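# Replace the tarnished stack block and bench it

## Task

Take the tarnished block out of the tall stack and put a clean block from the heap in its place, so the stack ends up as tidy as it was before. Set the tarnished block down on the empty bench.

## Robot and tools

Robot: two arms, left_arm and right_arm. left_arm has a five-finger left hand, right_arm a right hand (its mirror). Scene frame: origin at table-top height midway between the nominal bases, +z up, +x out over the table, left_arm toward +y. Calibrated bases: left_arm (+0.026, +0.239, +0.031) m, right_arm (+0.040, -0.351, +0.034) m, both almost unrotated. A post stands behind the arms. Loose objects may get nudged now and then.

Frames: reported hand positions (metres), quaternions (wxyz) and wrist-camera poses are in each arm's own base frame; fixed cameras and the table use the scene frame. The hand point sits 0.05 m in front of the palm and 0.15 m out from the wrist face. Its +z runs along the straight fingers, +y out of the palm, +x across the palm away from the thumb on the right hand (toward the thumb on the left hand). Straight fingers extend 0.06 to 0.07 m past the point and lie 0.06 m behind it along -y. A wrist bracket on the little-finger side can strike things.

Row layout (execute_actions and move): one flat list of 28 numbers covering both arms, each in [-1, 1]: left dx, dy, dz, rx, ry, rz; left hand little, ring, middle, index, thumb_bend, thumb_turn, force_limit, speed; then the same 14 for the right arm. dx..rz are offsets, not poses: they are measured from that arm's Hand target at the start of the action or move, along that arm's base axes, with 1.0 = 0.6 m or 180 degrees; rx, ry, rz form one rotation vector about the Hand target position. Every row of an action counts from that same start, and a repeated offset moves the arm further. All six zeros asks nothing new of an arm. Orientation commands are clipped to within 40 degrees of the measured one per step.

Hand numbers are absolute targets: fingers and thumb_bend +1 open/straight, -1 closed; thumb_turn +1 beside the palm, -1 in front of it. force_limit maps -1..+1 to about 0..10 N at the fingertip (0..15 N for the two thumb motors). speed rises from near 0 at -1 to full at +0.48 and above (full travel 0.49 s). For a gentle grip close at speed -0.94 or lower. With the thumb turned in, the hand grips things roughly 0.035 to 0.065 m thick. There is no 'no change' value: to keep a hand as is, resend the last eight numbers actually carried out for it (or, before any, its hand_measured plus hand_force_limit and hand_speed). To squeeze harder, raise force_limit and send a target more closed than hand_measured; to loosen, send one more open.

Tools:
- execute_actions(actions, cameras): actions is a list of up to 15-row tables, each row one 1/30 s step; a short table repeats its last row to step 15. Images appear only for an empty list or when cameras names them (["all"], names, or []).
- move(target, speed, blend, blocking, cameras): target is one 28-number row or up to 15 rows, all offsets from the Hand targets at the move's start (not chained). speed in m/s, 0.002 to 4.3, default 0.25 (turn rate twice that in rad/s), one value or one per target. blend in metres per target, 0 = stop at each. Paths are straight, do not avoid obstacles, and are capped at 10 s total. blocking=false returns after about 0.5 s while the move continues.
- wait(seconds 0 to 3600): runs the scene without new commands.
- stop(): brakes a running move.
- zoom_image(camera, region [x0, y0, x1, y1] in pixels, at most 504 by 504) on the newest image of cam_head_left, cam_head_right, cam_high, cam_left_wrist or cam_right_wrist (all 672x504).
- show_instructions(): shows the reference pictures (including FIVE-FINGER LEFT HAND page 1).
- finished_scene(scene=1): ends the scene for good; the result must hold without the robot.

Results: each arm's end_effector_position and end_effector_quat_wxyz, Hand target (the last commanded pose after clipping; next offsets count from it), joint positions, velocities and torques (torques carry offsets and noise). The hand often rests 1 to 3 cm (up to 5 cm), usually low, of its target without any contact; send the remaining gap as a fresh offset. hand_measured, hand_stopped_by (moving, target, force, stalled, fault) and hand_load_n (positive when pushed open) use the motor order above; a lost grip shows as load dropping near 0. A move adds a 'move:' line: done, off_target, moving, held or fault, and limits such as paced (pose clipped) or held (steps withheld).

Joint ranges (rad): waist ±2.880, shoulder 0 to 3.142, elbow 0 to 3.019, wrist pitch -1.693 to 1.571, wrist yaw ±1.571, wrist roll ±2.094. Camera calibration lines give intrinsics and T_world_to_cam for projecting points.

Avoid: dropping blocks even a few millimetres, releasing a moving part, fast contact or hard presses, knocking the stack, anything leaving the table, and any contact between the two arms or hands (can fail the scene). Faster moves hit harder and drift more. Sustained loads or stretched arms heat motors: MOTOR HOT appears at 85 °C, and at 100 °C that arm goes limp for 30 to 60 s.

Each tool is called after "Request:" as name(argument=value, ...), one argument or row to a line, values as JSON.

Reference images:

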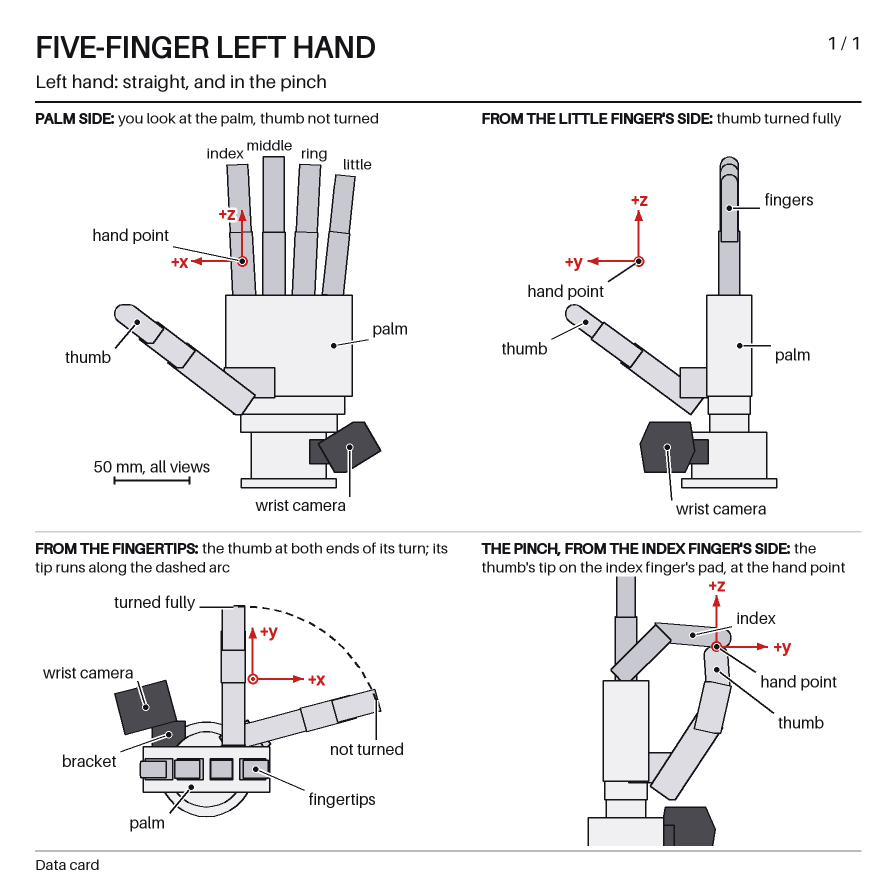

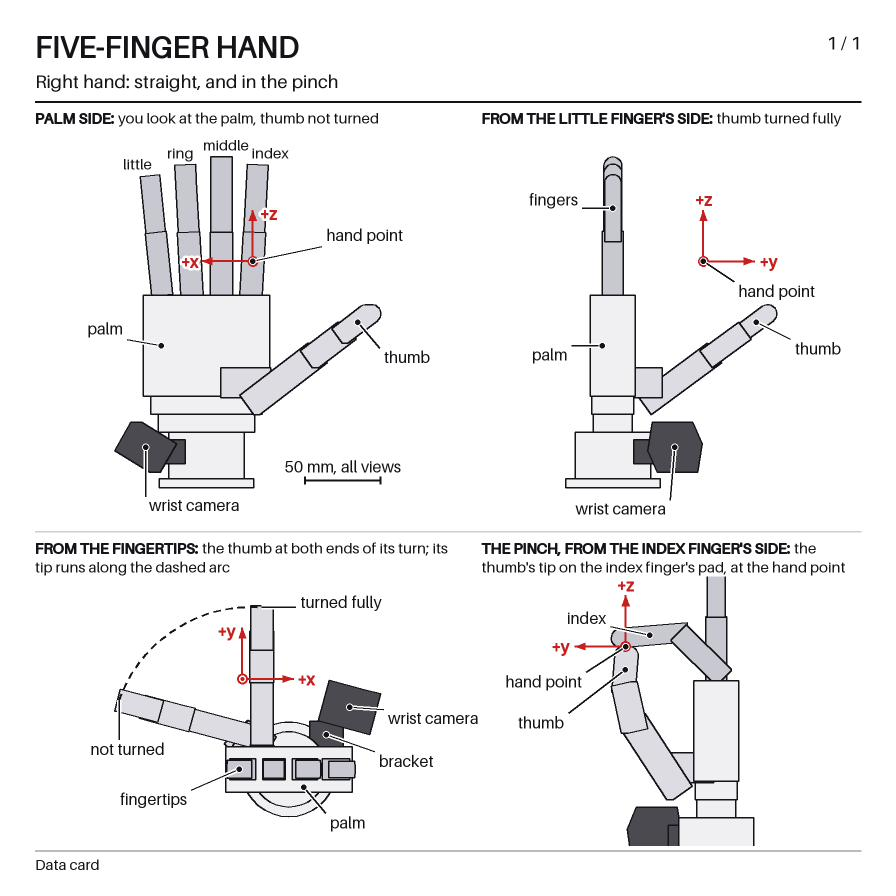

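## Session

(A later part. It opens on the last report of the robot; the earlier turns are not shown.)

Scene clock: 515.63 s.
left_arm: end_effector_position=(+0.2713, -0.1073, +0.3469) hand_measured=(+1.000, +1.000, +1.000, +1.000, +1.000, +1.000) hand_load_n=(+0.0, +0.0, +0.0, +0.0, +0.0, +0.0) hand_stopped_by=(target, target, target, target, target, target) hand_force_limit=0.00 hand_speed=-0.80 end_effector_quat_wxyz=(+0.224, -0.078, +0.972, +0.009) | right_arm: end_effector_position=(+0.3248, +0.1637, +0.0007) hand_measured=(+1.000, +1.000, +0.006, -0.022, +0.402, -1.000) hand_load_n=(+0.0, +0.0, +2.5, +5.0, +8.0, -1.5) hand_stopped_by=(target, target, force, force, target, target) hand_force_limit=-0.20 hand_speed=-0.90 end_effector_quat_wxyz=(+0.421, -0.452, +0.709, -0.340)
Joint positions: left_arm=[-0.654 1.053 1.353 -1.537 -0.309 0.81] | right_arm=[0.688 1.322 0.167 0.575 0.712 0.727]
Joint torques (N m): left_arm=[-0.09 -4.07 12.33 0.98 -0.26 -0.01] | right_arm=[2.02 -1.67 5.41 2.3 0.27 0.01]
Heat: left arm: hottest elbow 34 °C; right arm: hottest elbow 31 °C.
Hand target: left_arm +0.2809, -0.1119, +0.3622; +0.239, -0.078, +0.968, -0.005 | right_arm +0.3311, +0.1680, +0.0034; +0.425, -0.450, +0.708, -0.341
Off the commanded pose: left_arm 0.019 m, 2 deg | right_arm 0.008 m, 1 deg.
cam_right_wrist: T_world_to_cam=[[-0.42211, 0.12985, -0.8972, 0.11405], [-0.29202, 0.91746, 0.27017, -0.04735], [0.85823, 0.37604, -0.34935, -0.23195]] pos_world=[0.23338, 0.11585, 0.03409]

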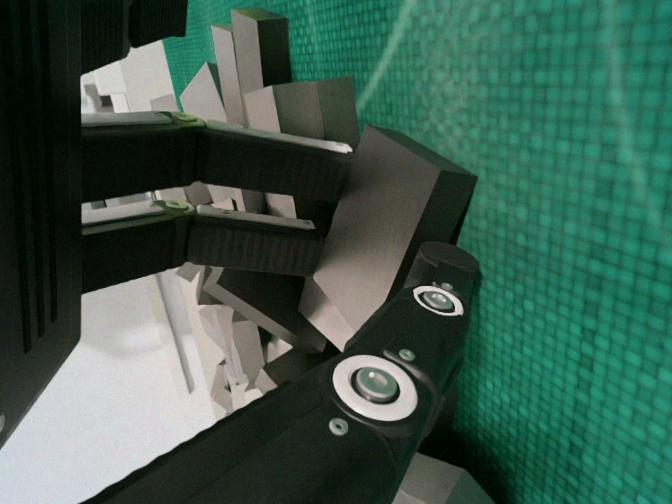

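Request:
move(
  target=[0,0,0,0,0,0,1,1,1,1,1,1,0,-0.8,0,-0.003,0.06,0,0,0,1,1,-0.1,-0.1,0.40,-1,-0.2,-0.9],
  speed=0.06,
  cameras=["cam_right_wrist"],
)

Scene clock: 517.43 s.
left_arm: end_effector_position=(+0.2713, -0.1073, +0.3469) hand_measured=(+1.000, +1.000, +1.000, +1.000, +1.000, +1.000) hand_load_n=(+0.0, +0.0, +0.0, +0.0, +0.0, +0.0) hand_stopped_by=(target, target, target, target, target, target) hand_force_limit=0.00 hand_speed=-0.80 end_effector_quat_wxyz=(+0.224, -0.078, +0.972, +0.009) | right_arm: end_effector_position=(+0.3128, +0.1549, +0.0194) hand_measured=(+1.000, +1.000, +0.006, -0.022, +0.402, -1.000) hand_load_n=(+0.0, +0.0, +2.5, +5.0, +8.5, -1.0) hand_stopped_by=(target, target, force, force, target, target) hand_force_limit=-0.20 hand_speed=-0.90 end_effector_quat_wxyz=(+0.407, -0.463, +0.710, -0.341)
Joint positions: left_arm=[-0.654 1.053 1.353 -1.537 -0.309 0.81] | right_arm=[0.688 1.115 0.168 0.336 0.708 0.723]
Joint torques (N m): left_arm=[-0.03 -3.96 12.46 0.87 -0.28 -0.01] | right_arm=[-0.09 -2.78 8.83 1.54 0.27 -0.02]
Heat: left arm: hottest elbow 34 °C; right arm: hottest elbow 31 °C.
Hand target: left_arm +0.2809, -0.1119, +0.3622; +0.239, -0.078, +0.968, -0.005 | right_arm +0.3311, +0.1662, +0.0394; +0.425, -0.450, +0.708, -0.341
Off the commanded pose: left_arm 0.019 m, 2 deg | right_arm 0.029 m, 3 deg.
move: off_target (right_arm)
cam_right_wrist: T_world_to_cam=[[-0.44641, 0.10828, -0.88825, 0.13762], [-0.28997, 0.92158, 0.25807, -0.04879], [0.84654, 0.37277, -0.38001, -0.20701]] pos_world=[0.22253, 0.10723, 0.05617]

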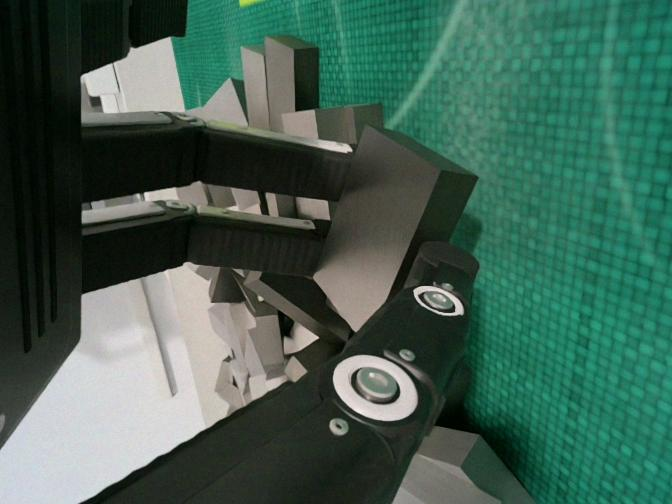

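Request:
move(
  target=[-0.18,-0.03,0,0,0,0,1,1,1,1,1,1,0,-0.8,0,0,0.165,0,0,0,1,1,-0.1,-0.1,0.40,-1,-0.2,-0.9],
  speed=0.12,
)

Request:
move(
  target=[
    [0,0,0,0,0,0,1,1,1,1,1,1,0,-0.8,-0.05,0.12,0,-0.02,-0.019,0.18,1,1,-0.1,-0.1,0.40,-1,-0.2,-0.9],
    [0,0,0,0,0,0,1,1,1,1,1,1,0,-0.8,-0.2,0.28,-0.01,-0.045,-0.043,0.40,1,1,-0.1,-0.1,0.40,-1,-0.2,-0.9],
    [0,0,0,0,0,0,1,1,1,1,1,1,0,-0.8,-0.308,0.436,-0.02,-0.0715,-0.0687,0.6395,1,1,-0.1,-0.1,0.40,-1,-0.2,-0.9],
  ],
  speed=0.2,
  blend=0.03,
  cameras=["cam_right_wrist","cam_left_wrist","cam_high"],
)

Scene clock: 521.77 s.
left_arm: end_effector_position=(+0.1766, -0.1317, +0.3613) hand_measured=(+1.000, +1.000, +1.000, +1.000, +1.000, +1.000) hand_load_n=(+0.0, +0.0, +0.0, +0.0, +0.0, +0.0) hand_stopped_by=(target, target, target, target, target, target) hand_force_limit=0.00 hand_speed=-0.80 end_effector_quat_wxyz=(+0.242, -0.073, +0.967, -0.014) | right_arm: end_effector_position=(+0.3158, +0.1577, +0.1077) hand_measured=(+1.000, +1.000, +0.006, -0.022, +0.402, -1.000) hand_load_n=(+0.0, +0.0, +2.5, +5.0, +8.5, -1.5) hand_stopped_by=(target, target, force, force, target, target) hand_force_limit=-0.20 hand_speed=-0.90 end_effector_quat_wxyz=(+0.404, -0.467, +0.709, -0.341)
Joint positions: left_arm=[-1.001 0.933 1.328 -1.693 -0.413 0.476] | right_arm=[0.688 0.778 0.333 -0.173 0.706 0.719]
Joint torques (N m): left_arm=[-1.14 -3.02 8.27 0.35 -0.55 -0.26] | right_arm=[0.03 -0.73 11.99 1.63 0.36 -0.01]
Heat: left arm: hottest elbow 34 °C; right arm: hottest elbow 31 °C.
Hand target: left_arm +0.1729, -0.1301, +0.3622; +0.239, -0.078, +0.968, -0.005 | right_arm +0.3311, +0.1662, +0.1385; +0.425, -0.450, +0.708, -0.341
Off the commanded pose: left_arm 0.004 m, 1 deg | right_arm 0.035 m, 3 deg.
joint sent to its limit (left arm) — joint 4 (wrist pitch), lower limit. The joint targets still meet the commanded pose.
move: off_target (right_arm)

Scene clock: 527.63 s.
left_arm: end_effector_position=(+0.1766, -0.1318, +0.3613) hand_measured=(+1.000, +1.000, +1.000, +1.000, +1.000, +1.000) hand_load_n=(+0.0, +0.0, +0.0, +0.0, +0.0, +0.0) hand_stopped_by=(target, target, target, target, target, target) hand_force_limit=0.00 hand_speed=-0.80 end_effector_quat_wxyz=(+0.242, -0.073, +0.967, -0.014) | right_arm: end_effector_position=(+0.1388, +0.4092, +0.1076) hand_measured=(+1.000, +1.000, +0.006, -0.022, +0.402, -1.000) hand_load_n=(+0.0, +0.0, +2.5, +5.0, +8.0, -1.0) hand_stopped_by=(target, target, force, force, target, target) hand_force_limit=-0.20 hand_speed=-0.90 end_effector_quat_wxyz=(-0.520, +0.849, +0.059, -0.079)
Joint positions: left_arm=[-1.001 0.933 1.328 -1.693 -0.413 0.476] | right_arm=[0.925 1.261 0.645 -0.042 -0.749 -0.402]
Joint torques (N m): left_arm=[-0.73 -2.78 8.25 0.16 -0.51 -0.23] | right_arm=[2.08 -5.48 11.11 1.36 -0.65 -0.11]
Heat: left arm: hottest elbow 34 °C; right arm: hottest elbow 32 °C.
Hand target: left_arm +0.1729, -0.1301, +0.3622; +0.239, -0.078, +0.968, -0.005 | right_arm +0.1464, +0.4278, +0.1265; -0.532, +0.841, +0.075, -0.071
Off the commanded pose: left_arm 0.004 m, 1 deg | right_arm 0.028 m, 3 deg.
joint sent to its limit (left arm) — joint 4 (wrist pitch), lower limit. The joint targets still meet the commanded pose.
move: off_target (right_arm)
cam_left_wrist: T_world_to_cam=[[-0.10444, -0.99273, -0.05987, -0.09137], [-0.99396, 0.10214, 0.04018, 0.17566], [-0.03377, 0.0637, -0.9974, 0.49106]] pos_world=[0.18164, -0.13992, 0.47726]
cam_right_wrist: T_world_to_cam=[[0.25627, -0.4166, -0.87222, 0.22624], [-0.74728, -0.65774, 0.09459, 0.37092], [-0.6131, 0.62755, -0.47988, -0.01202]] pos_world=[0.21184, 0.34576, 0.15648]
Images, in order (width x height): cam_high 672x504, cam_left_wrist 672x504, cam_right_wrist 672x504.

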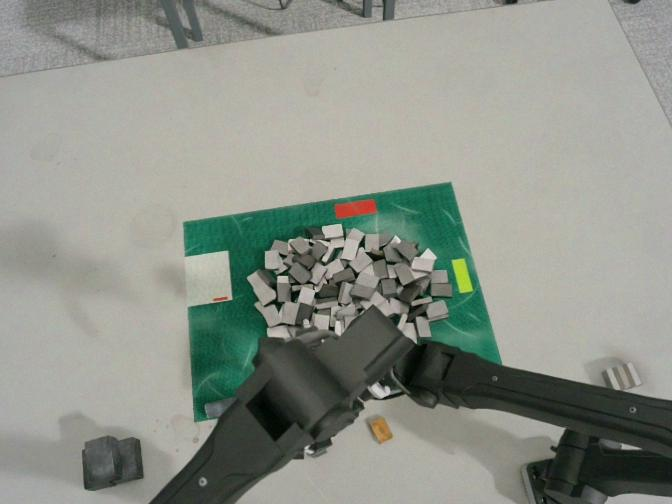

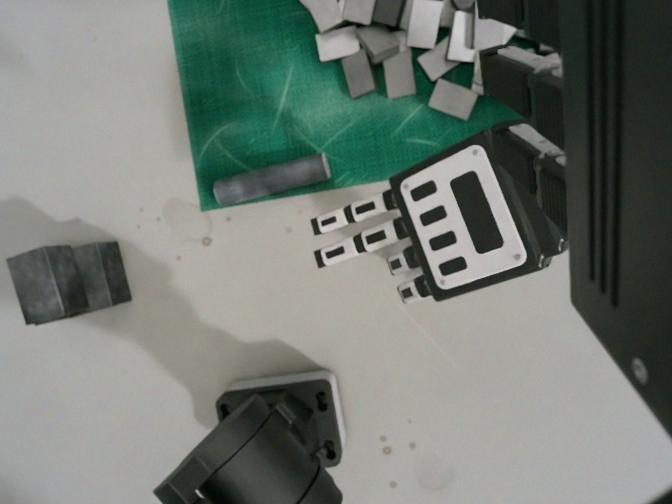

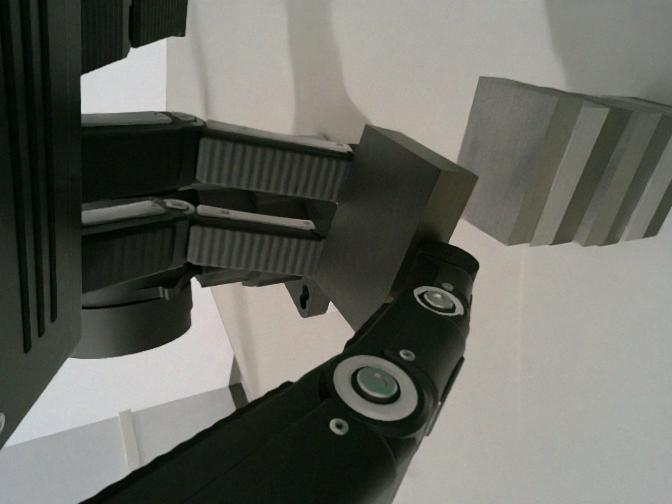

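Request:
zoom_image(
  camera="cam_right_wrist",
  region=[300, 50, 672, 350],
)

Scaled by 1.355 from the camera's image (finer frame: 960x720).

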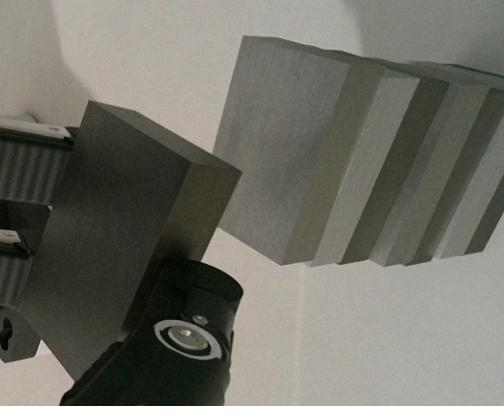

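Request:
zoom_image(
  camera="cam_right_wrist",
  region=[300, 100, 500, 350],
)

Request:
zoom_image(
  camera="cam_right_wrist",
  region=[440, 60, 672, 260],
)

Scaled by 2.016 from the camera's image (finer frame: 960x720).

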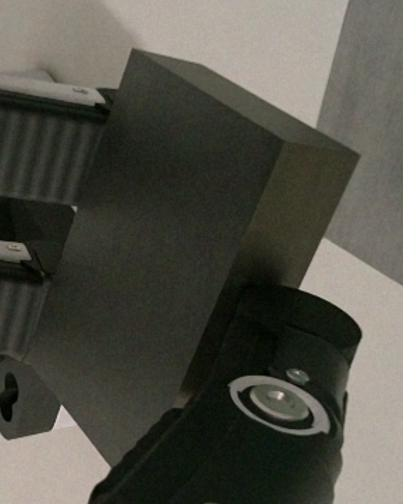

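Scaled by 2.172 from the camera's image (finer frame: 960x720).

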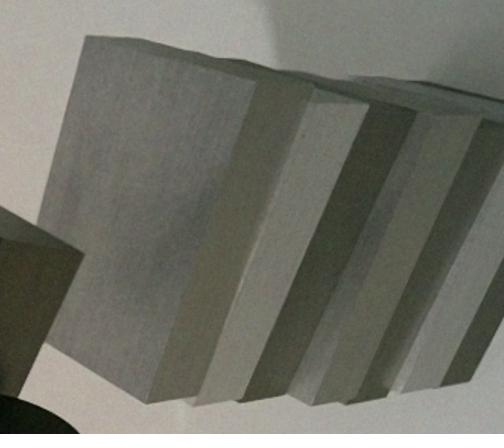

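Request:
move(
  target=[0,0,0,0,0,0,1,1,1,1,1,1,0,-0.8,-0.009,0.0045,-0.0708,0.0078,-0.0289,0.0333,1,1,-0.1,-0.1,0.40,-1,-0.2,-0.9],
  speed=0.06,
  cameras=["cam_right_wrist"],
)

Request:
zoom_image(
  camera="cam_right_wrist",
  region=[300, 60, 540, 300],
)

Scene clock: 547.97 s.
left_arm: end_effector_position=(+0.1766, -0.1318, +0.3613) hand_measured=(+1.000, +1.000, +1.000, +1.000, +1.000, +1.000) hand_load_n=(+0.0, +0.0, +0.0, +0.0, +0.0, +0.0) hand_stopped_by=(target, target, target, target, target, target) hand_force_limit=0.00 hand_speed=-0.80 end_effector_quat_wxyz=(+0.242, -0.073, +0.967, -0.014) | right_arm: end_effector_position=(+0.1416, +0.4219, +0.0808) hand_measured=(+1.000, +1.000, +0.006, -0.022, +0.402, -1.000) hand_load_n=(+0.0, +0.0, +2.5, +5.0, +8.5, -1.0) hand_stopped_by=(target, target, force, force, target, target) hand_force_limit=-0.20 hand_speed=-0.90 end_effector_quat_wxyz=(-0.527, +0.837, +0.130, -0.063)
Joint positions: left_arm=[-1.001 0.933 1.328 -1.693 -0.413 0.476] | right_arm=[0.943 1.354 0.645 0.046 -0.783 -0.54]
Joint torques (N m): left_arm=[-0.5 -3.14 8.32 0.38 -0.56 -0.27] | right_arm=[1.85 -5.54 8.06 2.22 -0.64 -0.1]
Heat: left arm: hottest elbow 34 °C; right arm: hottest elbow 34 °C.
Hand target: left_arm +0.1729, -0.1301, +0.3622; +0.239, -0.078, +0.968, -0.005 | right_arm +0.1410, +0.4305, +0.0841; -0.533, +0.831, +0.144, -0.059
Off the commanded pose: left_arm 0.004 m, 1 deg | right_arm 0.009 m, 2 deg.
joint sent to its limit (left arm) — joint 4 (wrist pitch), lower limit. The joint targets still meet the commanded pose.
move: done
cam_right_wrist: T_world_to_cam=[[0.38254, -0.34995, -0.8551, 0.16009], [-0.67871, -0.7344, -0.00307, 0.4145], [-0.62692, 0.58154, -0.51845, -0.00664]] pos_world=[0.21592, 0.36429, 0.13473]

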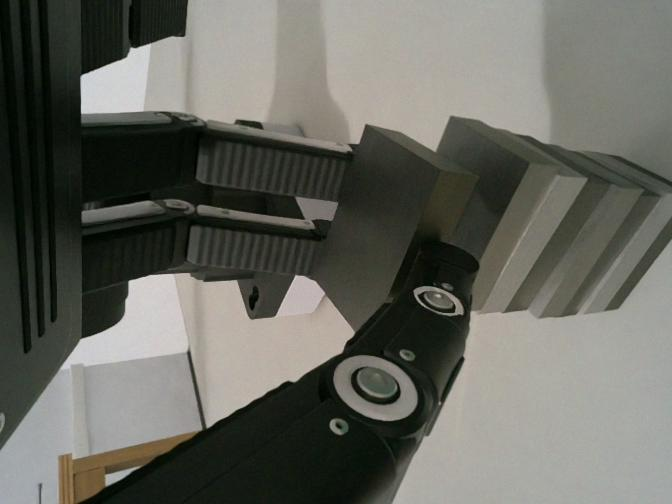

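Scaled by 2.100 from the camera's image (finer frame: 960x720).

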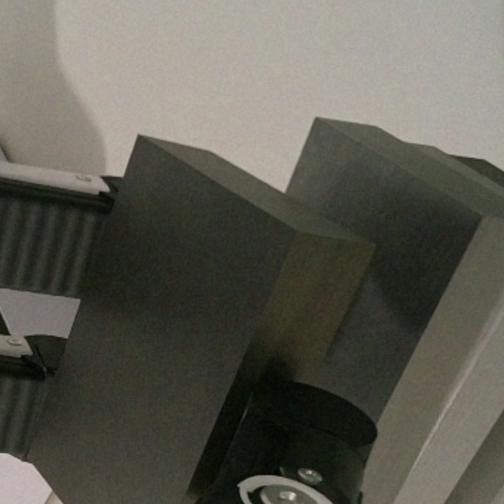

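Request:
move(
  target=[0,0,0,0,0,0,1,1,1,1,1,1,0,-0.8,0.005,0.0083,-0.018,0,0,0,1,1,-0.1,-0.1,0.40,-1,-0.2,-0.9],
  speed=0.04,
  cameras=["cam_right_wrist"],
)

Request:
zoom_image(
  camera="cam_right_wrist",
  region=[320, 80, 540, 300],
)

Scene clock: 552.77 s.
left_arm: end_effector_position=(+0.1766, -0.1318, +0.3613) hand_measured=(+1.000, +1.000, +1.000, +1.000, +1.000, +1.000) hand_load_n=(+0.0, +0.0, +0.0, +0.0, -0.5, +0.0) hand_stopped_by=(target, target, target, target, target, target) hand_force_limit=0.00 hand_speed=-0.80 end_effector_quat_wxyz=(+0.242, -0.073, +0.967, -0.014) | right_arm: end_effector_position=(+0.1441, +0.4260, +0.0686) hand_measured=(+1.000, +1.000, +0.006, -0.022, +0.402, -1.000) hand_load_n=(+0.0, +0.0, +2.5, +4.5, +8.0, -1.0) hand_stopped_by=(target, target, force, force, target, target) hand_force_limit=-0.20 hand_speed=-0.90 end_effector_quat_wxyz=(-0.526, +0.838, +0.131, -0.064)
Joint positions: left_arm=[-1.001 0.933 1.328 -1.693 -0.413 0.476] | right_arm=[0.943 1.397 0.645 0.085 -0.784 -0.54]
Joint torques (N m): left_arm=[-1.32 -2.55 8.21 0.31 -0.54 -0.29] | right_arm=[1.61 -6.42 8.02 2.39 -0.62 -0.08]
Heat: left arm: hottest elbow 34 °C; right arm: hottest elbow 34 °C.
Hand target: left_arm +0.1729, -0.1301, +0.3622; +0.239, -0.078, +0.968, -0.005 | right_arm +0.1439, +0.4355, +0.0733; -0.533, +0.831, +0.144, -0.059
Off the commanded pose: left_arm 0.004 m, 1 deg | right_arm 0.011 m, 2 deg.
joint sent to its limit (left arm) — joint 4 (wrist pitch), lower limit. The joint targets still meet the commanded pose.
move: off_target (right_arm)
cam_right_wrist: T_world_to_cam=[[0.38178, -0.35151, -0.8548, 0.15089], [-0.67764, -0.73539, -0.00025, 0.41915], [-0.62853, 0.57934, -0.51896, -0.01244]] pos_world=[0.21861, 0.36849, 0.12263]

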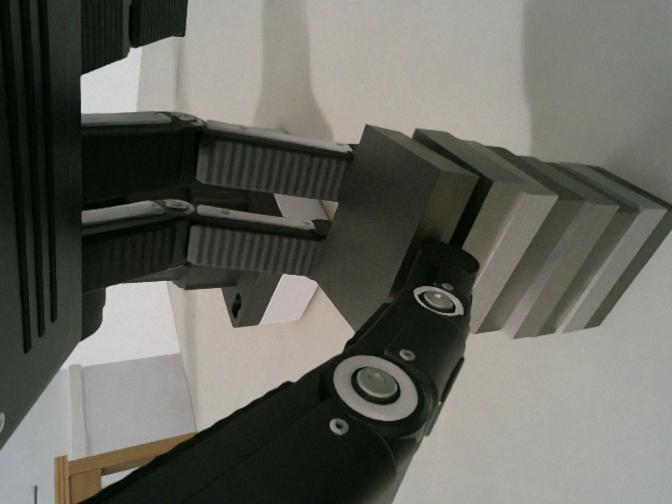

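Scaled by 2.291 from the camera's image (finer frame: 960x720).

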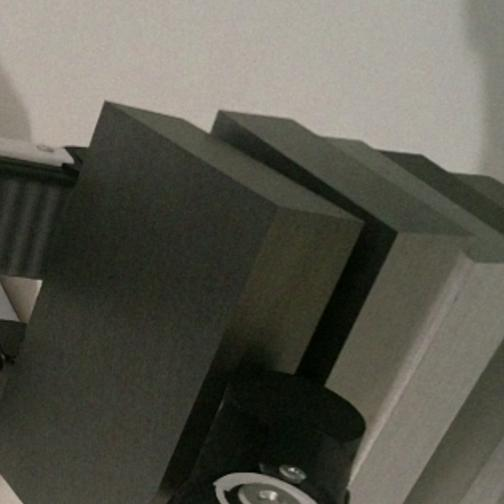

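Request:
zoom_image(
  camera="cam_right_wrist",
  region=[400, 110, 520, 250],
)

Scaled by 3.600 from the camera's image (finer frame: 960x720).

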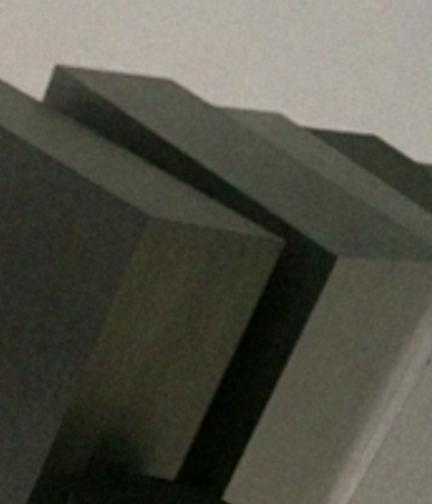

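Request:
move(
  target=[0,0,0,0,0,0,1,1,1,1,1,1,0,-0.8,0,0.002,0.002,0.0022,-0.008,-0.0139,1,1,-0.1,-0.1,0.40,-1,-0.2,-0.9],
  speed=0.04,
  cameras=["cam_right_wrist"],
)

Request:
zoom_image(
  camera="cam_right_wrist",
  region=[400, 110, 520, 250],
)

Scene clock: 562.83 s.
left_arm: end_effector_position=(+0.1766, -0.1318, +0.3613) hand_measured=(+1.000, +1.000, +1.000, +1.000, +1.000, +1.000) hand_load_n=(+0.5, +0.0, +0.0, +0.0, +0.0, +0.0) hand_stopped_by=(target, target, target, target, target, target) hand_force_limit=0.00 hand_speed=-0.80 end_effector_quat_wxyz=(+0.242, -0.073, +0.967, -0.014) | right_arm: end_effector_position=(+0.1504, +0.4351, +0.0711) hand_measured=(+1.000, +1.000, +0.006, -0.022, +0.402, -1.000) hand_load_n=(+0.0, +0.0, +2.5, +4.5, +8.0, -1.5) hand_stopped_by=(target, target, force, force, target, target) hand_force_limit=-0.20 hand_speed=-0.90 end_effector_quat_wxyz=(-0.530, +0.837, +0.130, -0.036)
Joint positions: left_arm=[-1.001 0.933 1.328 -1.693 -0.413 0.476] | right_arm=[0.961 1.394 0.645 0.127 -0.728 -0.531]
Joint torques (N m): left_arm=[-0.67 -3.02 8.25 0.23 -0.59 -0.25] | right_arm=[2.2 -7.36 6.17 2.35 -0.44 0.11]
Heat: left arm: hottest elbow 33 °C; right arm: hottest elbow 34 °C.
Hand target: left_arm +0.1729, -0.1301, +0.3622; +0.239, -0.078, +0.968, -0.005 | right_arm +0.1438, +0.4367, +0.0743; -0.535, +0.833, +0.133, -0.037
Off the commanded pose: left_arm 0.004 m, 1 deg | right_arm 0.008 m, 1 deg.
joint sent to its limit (left arm) — joint 4 (wrist pitch), lower limit. The joint targets still meet the commanded pose.
move: done
cam_right_wrist: T_world_to_cam=[[0.40862, -0.35145, -0.84232, 0.14887], [-0.69939, -0.71353, -0.04157, 0.42685], [-0.58642, 0.6061, -0.53736, -0.0292]] pos_world=[0.22058, 0.37459, 0.12745]

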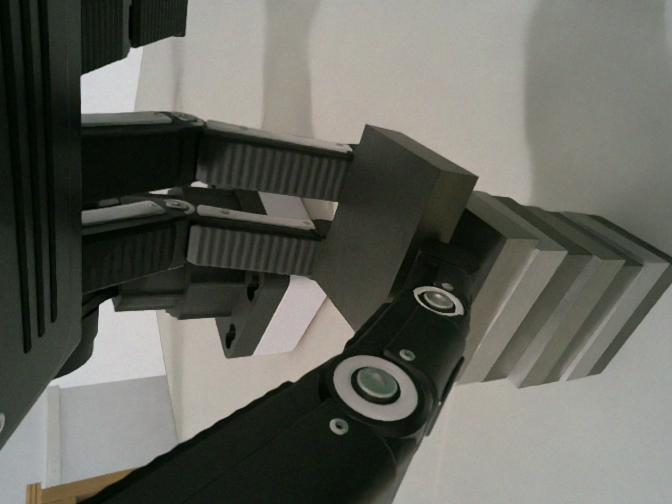

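Scaled by 3.600 from the camera's image (finer frame: 960x720).

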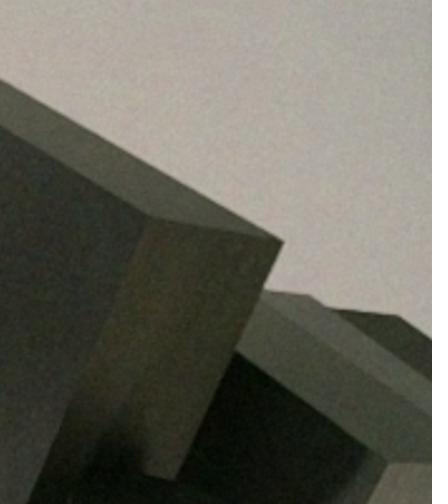

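Request:
move(
  target=[0,0,0,0,0,0,1,1,1,1,1,1,0,-0.8,-0.0122,-0.0135,0.003,0,0,0,1,1,-0.1,-0.1,0.40,-1,-0.2,-0.9],
  speed=0.04,
  cameras=["cam_right_wrist"],
)

Request:
zoom_image(
  camera="cam_right_wrist",
  region=[400, 110, 520, 250],
)

Scene clock: 566.60 s.
left_arm: end_effector_position=(+0.1766, -0.1318, +0.3613) hand_measured=(+1.000, +1.000, +1.000, +1.000, +1.000, +1.000) hand_load_n=(+0.0, +0.0, +0.0, +0.0, +0.0, -0.5) hand_stopped_by=(target, target, target, target, target, target) hand_force_limit=0.00 hand_speed=-0.80 end_effector_quat_wxyz=(+0.242, -0.073, +0.967, -0.014) | right_arm: end_effector_position=(+0.1437, +0.4283, +0.0748) hand_measured=(+1.000, +1.000, +0.006, -0.022, +0.402, -1.000) hand_load_n=(+0.0, +0.0, +2.5, +4.5, +8.5, -1.0) hand_stopped_by=(target, target, force, force, target, target) hand_force_limit=-0.20 hand_speed=-0.90 end_effector_quat_wxyz=(-0.533, +0.836, +0.131, -0.034)
Joint positions: left_arm=[-1.001 0.933 1.328 -1.693 -0.413 0.476] | right_arm=[0.966 1.359 0.62 0.127 -0.724 -0.527]
Joint torques (N m): left_arm=[-1.03 -2.61 8.1 0.18 -0.57 -0.21] | right_arm=[2.08 -7.18 6.26 2 -0.37 0.11]
Heat: left arm: hottest elbow 33 °C; right arm: hottest elbow 33 °C.
Hand target: left_arm +0.1729, -0.1301, +0.3622; +0.239, -0.078, +0.968, -0.005 | right_arm +0.1365, +0.4285, +0.0760; -0.535, +0.833, +0.133, -0.037
Off the commanded pose: left_arm 0.004 m, 1 deg | right_arm 0.007 m, 1 deg.
joint sent to its limit (left arm) — joint 4 (wrist pitch), lower limit. The joint targets still meet the commanded pose.
move: done
cam_right_wrist: T_world_to_cam=[[0.41244, -0.34623, -0.84263, 0.14967], [-0.69917, -0.71327, -0.04914, 0.41791], [-0.584, 0.6094, -0.53625, -0.02889]] pos_world=[0.21359, 0.3675, 0.13116]

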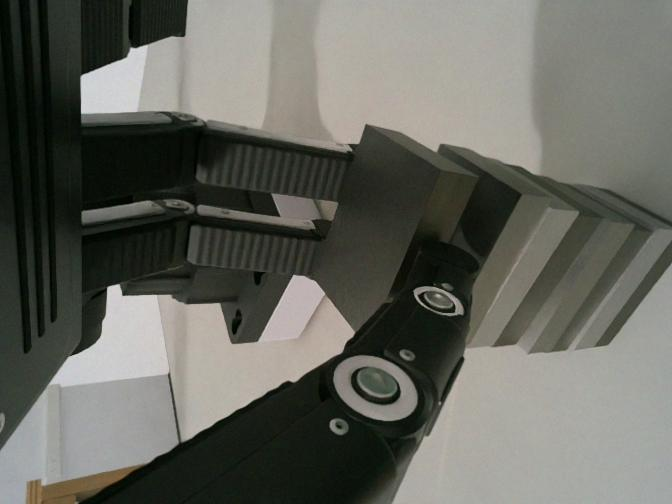

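Scaled by 3.600 from the camera's image (finer frame: 960x720).

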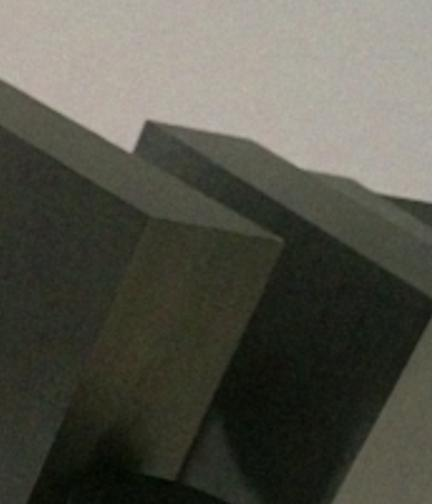

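Request:
zoom_image(
  camera="cam_right_wrist",
  region=[430, 150, 560, 360],
)

Scaled by 2.400 from the camera's image (finer frame: 960x720).

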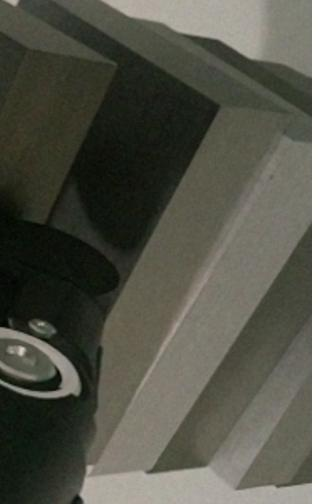

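Request:
move(
  target=[0,0,0,0,0,0,1,1,1,1,1,1,0,-0.8,-0.002,-0.002,0,0,0,-0.0117,1,1,-0.1,-0.1,0.40,-1,-0.2,-0.9],
  speed=0.04,
  cameras=["cam_right_wrist"],
)

Request:
zoom_image(
  camera="cam_right_wrist",
  region=[400, 100, 580, 300],
)

Scene clock: 573.13 s.
left_arm: end_effector_position=(+0.1766, -0.1318, +0.3613) hand_measured=(+1.000, +1.000, +1.000, +1.000, +1.000, +1.000) hand_load_n=(+0.0, +0.0, +0.5, +0.0, +0.0, +0.0) hand_stopped_by=(target, target, target, target, target, target) hand_force_limit=0.00 hand_speed=-0.80 end_effector_quat_wxyz=(+0.242, -0.073, +0.967, -0.014) | right_arm: end_effector_position=(+0.1422, +0.4266, +0.0739) hand_measured=(+1.000, +1.000, +0.006, -0.022, +0.402, -1.000) hand_load_n=(+0.0, +0.0, +2.5, +4.5, +8.5, -1.0) hand_stopped_by=(target, target, force, force, target, target) hand_force_limit=-0.20 hand_speed=-0.90 end_effector_quat_wxyz=(-0.531, +0.839, +0.115, -0.025)
Joint positions: left_arm=[-1.001 0.933 1.328 -1.693 -0.413 0.476] | right_arm=[0.976 1.345 0.602 0.148 -0.685 -0.493]
Joint torques (N m): left_arm=[-0.67 -3.02 8.12 0.31 -0.58 -0.24] | right_arm=[1.26 -7.12 6.11 2.28 -0.42 0.08]
Heat: left arm: hottest elbow 33 °C; right arm: hottest elbow 33 °C.
Hand target: left_arm +0.1729, -0.1301, +0.3622; +0.239, -0.078, +0.968, -0.005 | right_arm +0.1353, +0.4274, +0.0763; -0.536, +0.835, +0.118, -0.027
Off the commanded pose: left_arm 0.004 m, 1 deg | right_arm 0.007 m, 1 deg.
joint sent to its limit (left arm) — joint 4 (wrist pitch), lower limit. The joint targets still meet the commanded pose.
move: done
cam_right_wrist: T_world_to_cam=[[0.39716, -0.36514, -0.84198, 0.15908], [-0.72486, -0.6875, -0.04377, 0.40793], [-0.56288, 0.6277, -0.53773, -0.03988]] pos_world=[0.21006, 0.36357, 0.13035]

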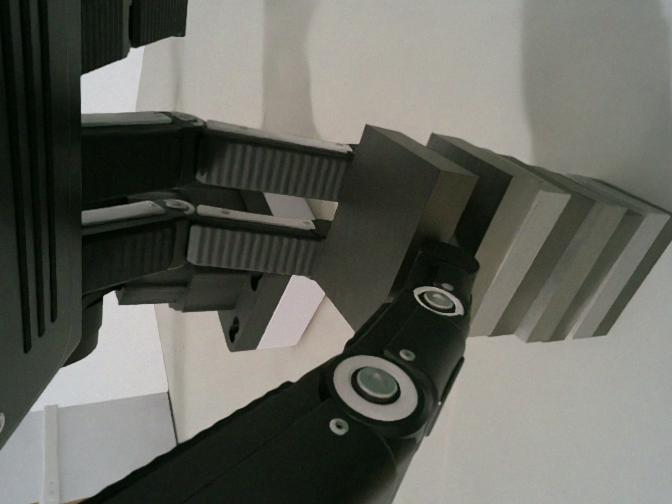

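Scaled by 2.520 from the camera's image (finer frame: 960x720).

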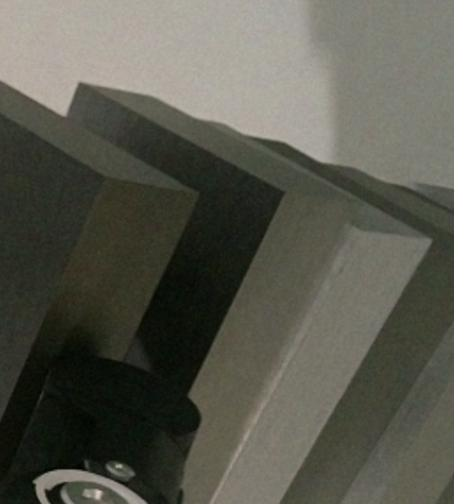

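Request:
execute_actions(
  actions=[],
  cameras=["cam_right_wrist"],
)

Request:
zoom_image(
  camera="cam_right_wrist",
  region=[300, 80, 560, 300],
)

Scene clock: 577.07 s.
left_arm: end_effector_position=(+0.1766, -0.1318, +0.3613) hand_measured=(+1.000, +1.000, +1.000, +1.000, +1.000, +1.000) hand_load_n=(+0.0, +0.0, +0.0, +0.0, +0.0, +0.0) hand_stopped_by=(target, target, target, target, target, target) hand_force_limit=0.00 hand_speed=-0.80 end_effector_quat_wxyz=(+0.242, -0.073, +0.967, -0.014) | right_arm: end_effector_position=(+0.1422, +0.4266, +0.0739) hand_measured=(+1.000, +1.000, +0.006, -0.022, +0.402, -1.000) hand_load_n=(+0.0, +0.0, +2.5, +5.0, +8.0, -1.5) hand_stopped_by=(target, target, force, force, target, target) hand_force_limit=-0.20 hand_speed=-0.90 end_effector_quat_wxyz=(-0.531, +0.839, +0.115, -0.026)
Joint positions: left_arm=[-1.001 0.933 1.328 -1.693 -0.413 0.476] | right_arm=[0.976 1.345 0.602 0.148 -0.685 -0.493]
Joint velocities: within noise
Joint torques (N m): left_arm=[-1.32 -2.96 8.25 0.34 -0.52 -0.28] | right_arm=[2.08 -6.18 6.19 2.25 -0.37 0.09]
Motor temperatures (°C): left_arm=[24 25 33 25 24 25] | right_arm=[24 27 33 23 24 23]
Heat: left arm: hottest elbow 33 °C; right arm: hottest elbow 33 °C.
Hand target: left_arm +0.1729, -0.1301, +0.3622; +0.239, -0.078, +0.968, -0.005 | right_arm +0.1353, +0.4274, +0.0763; -0.536, +0.835, +0.118, -0.027
Off the commanded pose: left_arm 0.004 m, 1 deg | right_arm 0.007 m, 1 deg.
camera_calibration:
cam_right_wrist: T_world_to_cam=[[0.39683, -0.36527, -0.84208, 0.15925], [-0.725, -0.68738, -0.04349, 0.4078], [-0.56294, 0.62777, -0.53759, -0.03996]] pos_world=[0.20996, 0.36357, 0.13035]
Images, in order (width x height): cam_right_wrist 672x504.

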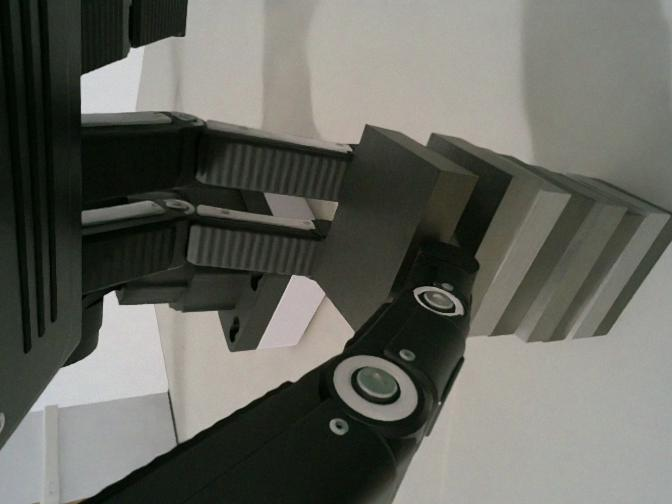

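Scaled by 1.938 from the camera's image (finer frame: 960x720).

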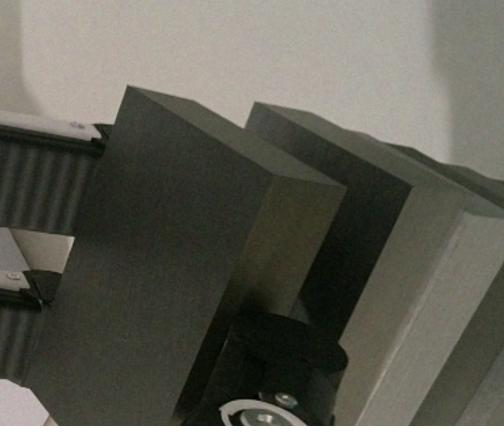

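Request:
move(
  target=[0,0,0,0,0,0,1,1,1,1,1,1,0,-0.8,0.0013,0.002,-0.0083,0,0,0,1,1,-0.1,-0.1,0.40,-1,-0.2,-0.9],
  speed=0.03,
  cameras=["cam_right_wrist"],
)

Request:
zoom_image(
  camera="cam_right_wrist",
  region=[340, 90, 540, 240],
)

Scene clock: 580.93 s.
left_arm: end_effector_position=(+0.1766, -0.1318, +0.3613) hand_measured=(+1.000, +1.000, +1.000, +1.000, +1.000, +1.000) hand_load_n=(+0.0, +0.0, +0.0, +0.0, +0.0, +0.0) hand_stopped_by=(target, target, target, target, target, target) hand_force_limit=0.00 hand_speed=-0.80 end_effector_quat_wxyz=(+0.242, -0.073, +0.967, -0.014) | right_arm: end_effector_position=(+0.1441, +0.4294, +0.0766) hand_measured=(+1.000, +1.000, +0.006, -0.022, +0.402, -1.000) hand_load_n=(+0.0, +0.0, +3.0, +4.5, +8.0, -1.5) hand_stopped_by=(target, target, force, force, target, target) hand_force_limit=-0.20 hand_speed=-0.90 end_effector_quat_wxyz=(-0.537, +0.835, +0.117, -0.020)
Joint positions: left_arm=[-1.001 0.933 1.328 -1.693 -0.413 0.476] | right_arm=[0.976 1.345 0.602 0.166 -0.685 -0.493]
Joint torques (N m): left_arm=[-0.73 -3.37 8.4 0.27 -0.53 -0.25] | right_arm=[1.55 -6.24 5.89 2.3 -0.31 0.14]
Heat: left arm: hottest elbow 33 °C; right arm: hottest elbow 33 °C.
Hand target: left_arm +0.1729, -0.1301, +0.3622; +0.239, -0.078, +0.968, -0.005 | right_arm +0.1361, +0.4286, +0.0713; -0.536, +0.835, +0.118, -0.027
Off the commanded pose: left_arm 0.004 m, 1 deg | right_arm 0.010 m, 1 deg.
joint sent to its limit (left arm) — joint 4 (wrist pitch), lower limit. The joint targets still meet the commanded pose.
move: done
cam_right_wrist: T_world_to_cam=[[0.40552, -0.35273, -0.84329, 0.15517], [-0.72463, -0.6864, -0.06136, 0.41207], [-0.55719, 0.63596, -0.53394, -0.04377]] pos_world=[0.21129, 0.36541, 0.13276]

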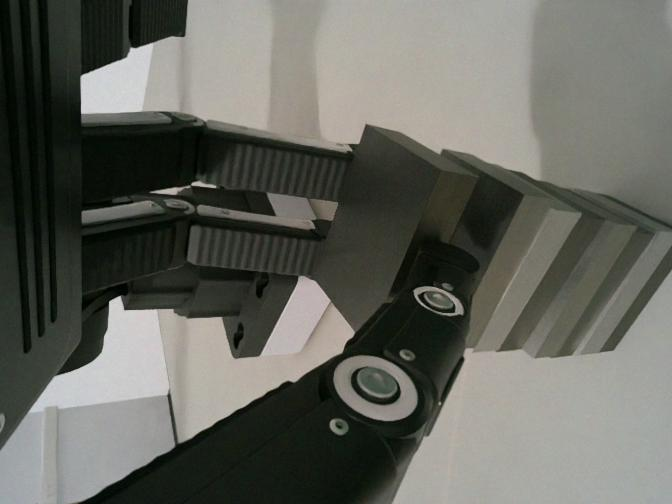

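Scaled by 2.520 from the camera's image (finer frame: 960x720).

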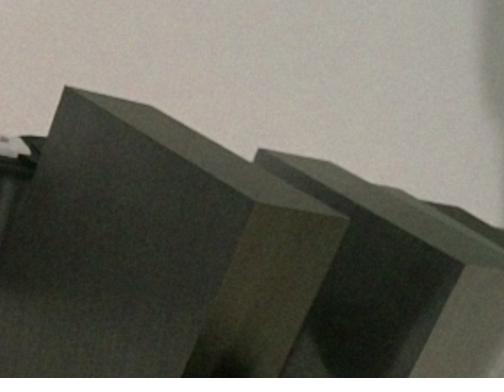

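Request:
move(
  target=[0,0,0,0,0,0,1,1,1,1,1,1,0,-0.8,0,0,-0.0067,0,0,0,1,1,-0.1,-0.1,0.40,-1,-0.2,-0.9],
  speed=0.03,
  cameras=["cam_right_wrist"],
)

Request:
zoom_image(
  camera="cam_right_wrist",
  region=[340, 90, 540, 240],
)

Scene clock: 582.63 s.
left_arm: end_effector_position=(+0.1766, -0.1318, +0.3613) hand_measured=(+1.000, +1.000, +1.000, +1.000, +1.000, +1.000) hand_load_n=(+0.0, +0.0, +0.0, +0.0, +0.0, +0.0) hand_stopped_by=(target, target, target, target, target, target) hand_force_limit=0.00 hand_speed=-0.80 end_effector_quat_wxyz=(+0.242, -0.073, +0.967, -0.014) | right_arm: end_effector_position=(+0.1435, +0.4285, +0.0735) hand_measured=(+1.000, +1.000, +0.006, -0.022, +0.402, -1.000) hand_load_n=(+0.0, +0.0, +2.5, +5.0, +8.5, -1.5) hand_stopped_by=(target, target, force, force, target, target) hand_force_limit=-0.20 hand_speed=-0.90 end_effector_quat_wxyz=(-0.538, +0.835, +0.118, -0.020)
Joint positions: left_arm=[-1.001 0.933 1.328 -1.693 -0.413 0.476] | right_arm=[0.976 1.349 0.594 0.181 -0.685 -0.493]
Joint torques (N m): left_arm=[-0.73 -3.55 8.25 0.09 -0.55 -0.23] | right_arm=[2.02 -5.77 5.9 2.43 -0.33 0.1]
Heat: left arm: hottest elbow 33 °C; right arm: hottest elbow 33 °C.
Hand target: left_arm +0.1729, -0.1301, +0.3622; +0.239, -0.078, +0.968, -0.005 | right_arm +0.1361, +0.4286, +0.0672; -0.536, +0.835, +0.118, -0.027
Off the commanded pose: left_arm 0.004 m, 1 deg | right_arm 0.010 m, 1 deg.
joint sent to its limit (left arm) — joint 4 (wrist pitch), lower limit. The joint targets still meet the commanded pose.
move: done
cam_right_wrist: T_world_to_cam=[[0.40663, -0.3511, -0.84344, 0.15168], [-0.72454, -0.68629, -0.06362, 0.41092], [-0.5565, 0.63698, -0.53345, -0.04576]] pos_world=[0.21059, 0.36441, 0.12967]

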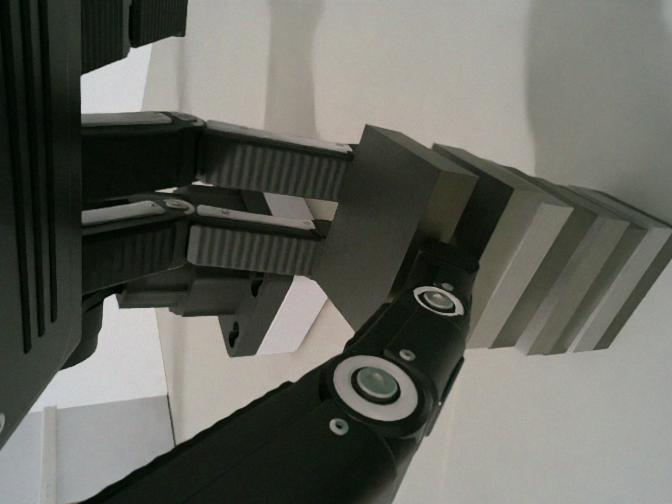

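Scaled by 2.520 from the camera's image (finer frame: 960x720).

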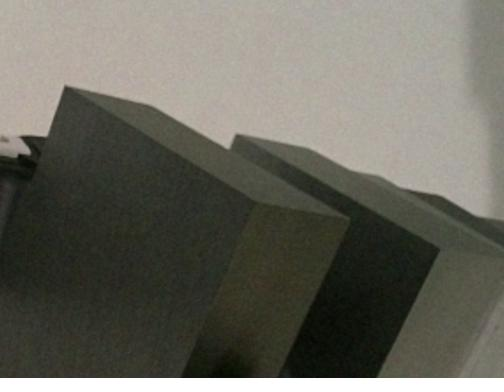

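Request:
move(
  target=[0,0,0,0,0,0,1,1,1,1,1,1,0,-0.8,0.0013,0.0017,-0.0067,0,0,0,1,1,-0.1,-0.1,0.40,-1,-0.2,-0.9],
  speed=0.03,
  cameras=["cam_right_wrist"],
)

Request:
zoom_image(
  camera="cam_right_wrist",
  region=[340, 90, 540, 240],
)

Scene clock: 585.23 s.
left_arm: end_effector_position=(+0.1766, -0.1318, +0.3613) hand_measured=(+1.000, +1.000, +1.000, +1.000, +1.000, +1.000) hand_load_n=(-0.5, +0.0, +0.0, +0.0, +0.0, +0.0) hand_stopped_by=(target, target, target, target, target, target) hand_force_limit=0.00 hand_speed=-0.80 end_effector_quat_wxyz=(+0.242, -0.073, +0.967, -0.014) | right_arm: end_effector_position=(+0.1445, +0.4300, +0.0695) hand_measured=(+1.000, +1.000, +0.006, -0.022, +0.402, -1.000) hand_load_n=(+0.0, +0.0, +2.5, +5.0, +8.0, -1.0) hand_stopped_by=(target, target, force, force, target, target) hand_force_limit=-0.20 hand_speed=-0.90 end_effector_quat_wxyz=(-0.538, +0.835, +0.118, -0.020)
Joint positions: left_arm=[-1.001 0.933 1.328 -1.693 -0.413 0.476] | right_arm=[0.976 1.365 0.594 0.196 -0.685 -0.493]
Joint torques (N m): left_arm=[-0.91 -2.9 8.12 0.25 -0.55 -0.25] | right_arm=[1.73 -5.95 5.96 2.36 -0.36 0.09]
Heat: left arm: hottest elbow 33 °C; right arm: hottest elbow 32 °C.
Hand target: left_arm +0.1729, -0.1301, +0.3622; +0.239, -0.078, +0.968, -0.005 | right_arm +0.1368, +0.4296, +0.0631; -0.536, +0.835, +0.118, -0.027
Off the commanded pose: left_arm 0.004 m, 1 deg | right_arm 0.010 m, 1 deg.
joint sent to its limit (left arm) — joint 4 (wrist pitch), lower limit. The joint targets still meet the commanded pose.
move: done
cam_right_wrist: T_world_to_cam=[[0.40663, -0.3511, -0.84344, 0.14838], [-0.72454, -0.68629, -0.06362, 0.41249], [-0.5565, 0.63698, -0.53345, -0.04823]] pos_world=[0.21169, 0.36591, 0.12567]

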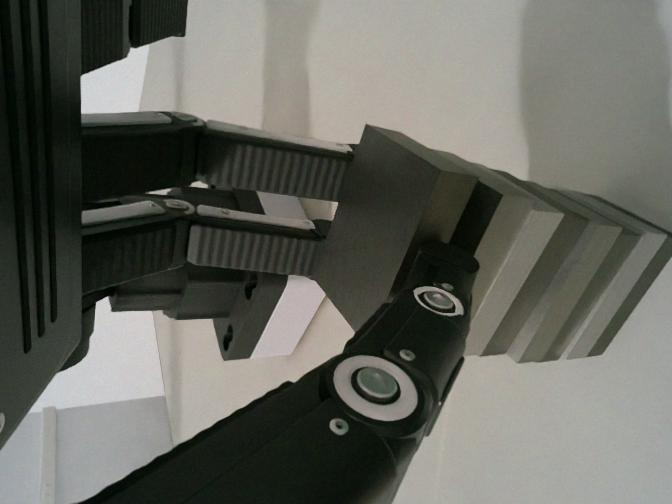

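Scaled by 2.520 from the camera's image (finer frame: 960x720).

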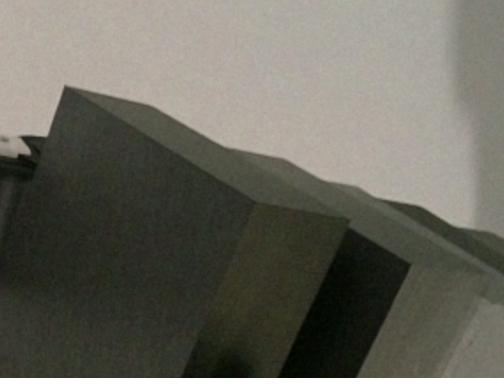

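Request:
move(
  target=[0,0,0,0,0,0,1,1,1,1,1,1,0,-0.8,-0.0027,-0.0057,0.0,0,0,0,1,1,-0.1,-0.1,0.40,-1,-0.2,-0.9],
  speed=0.03,
  cameras=["cam_right_wrist"],
)

Request:
zoom_image(
  camera="cam_right_wrist",
  region=[340, 90, 540, 240],
)

Scene clock: 588.93 s.
left_arm: end_effector_position=(+0.1766, -0.1318, +0.3613) hand_measured=(+1.000, +1.000, +1.000, +1.000, +1.000, +1.000) hand_load_n=(+0.0, +0.0, +0.0, +0.0, +0.0, +0.0) hand_stopped_by=(target, target, target, target, target, target) hand_force_limit=0.00 hand_speed=-0.80 end_effector_quat_wxyz=(+0.242, -0.073, +0.967, -0.014) | right_arm: end_effector_position=(+0.1415, +0.4256, +0.0645) hand_measured=(+1.000, +1.000, +0.006, -0.022, +0.402, -1.000) hand_load_n=(+0.0, +0.0, +2.5, +4.5, +8.0, -1.0) hand_stopped_by=(target, target, force, force, target, target) hand_force_limit=-0.20 hand_speed=-0.90 end_effector_quat_wxyz=(-0.534, +0.837, +0.116, -0.023)
Joint positions: left_arm=[-1.001 0.933 1.328 -1.693 -0.413 0.476] | right_arm=[0.976 1.365 0.582 0.196 -0.685 -0.493]
Joint torques (N m): left_arm=[-1.44 -2.84 8.36 0.23 -0.53 -0.26] | right_arm=[2.14 -5.95 5.78 2.41 -0.48 0.11]
Heat: left arm: hottest elbow 33 °C; right arm: hottest elbow 32 °C.
Hand target: left_arm +0.1729, -0.1301, +0.3622; +0.239, -0.078, +0.968, -0.005 | right_arm +0.1352, +0.4262, +0.0630; -0.536, +0.836, +0.118, -0.027
Off the commanded pose: left_arm 0.004 m, 1 deg | right_arm 0.006 m, 1 deg.
joint sent to its limit (left arm) — joint 4 (wrist pitch), lower limit. The joint targets still meet the commanded pose.
move: done
cam_right_wrist: T_world_to_cam=[[0.40103, -0.35937, -0.84263, 0.14812], [-0.72495, -0.68683, -0.0521, 0.40656], [-0.56002, 0.63176, -0.53597, -0.04689]] pos_world=[0.20908, 0.36209, 0.12086]

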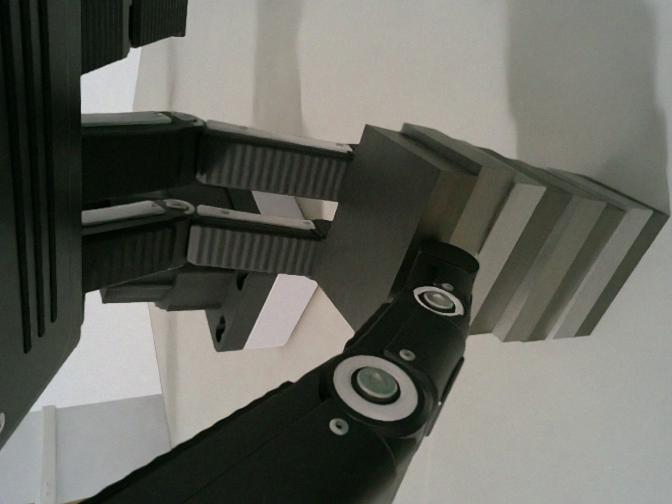

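Scaled by 2.520 from the camera's image (finer frame: 960x720).

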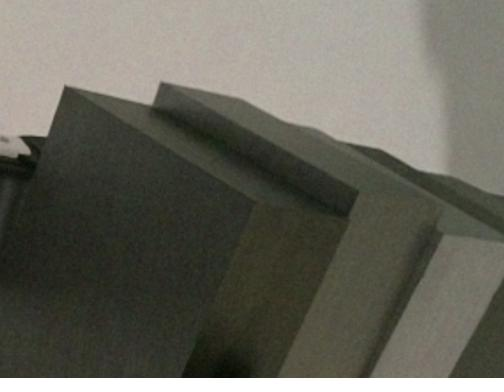

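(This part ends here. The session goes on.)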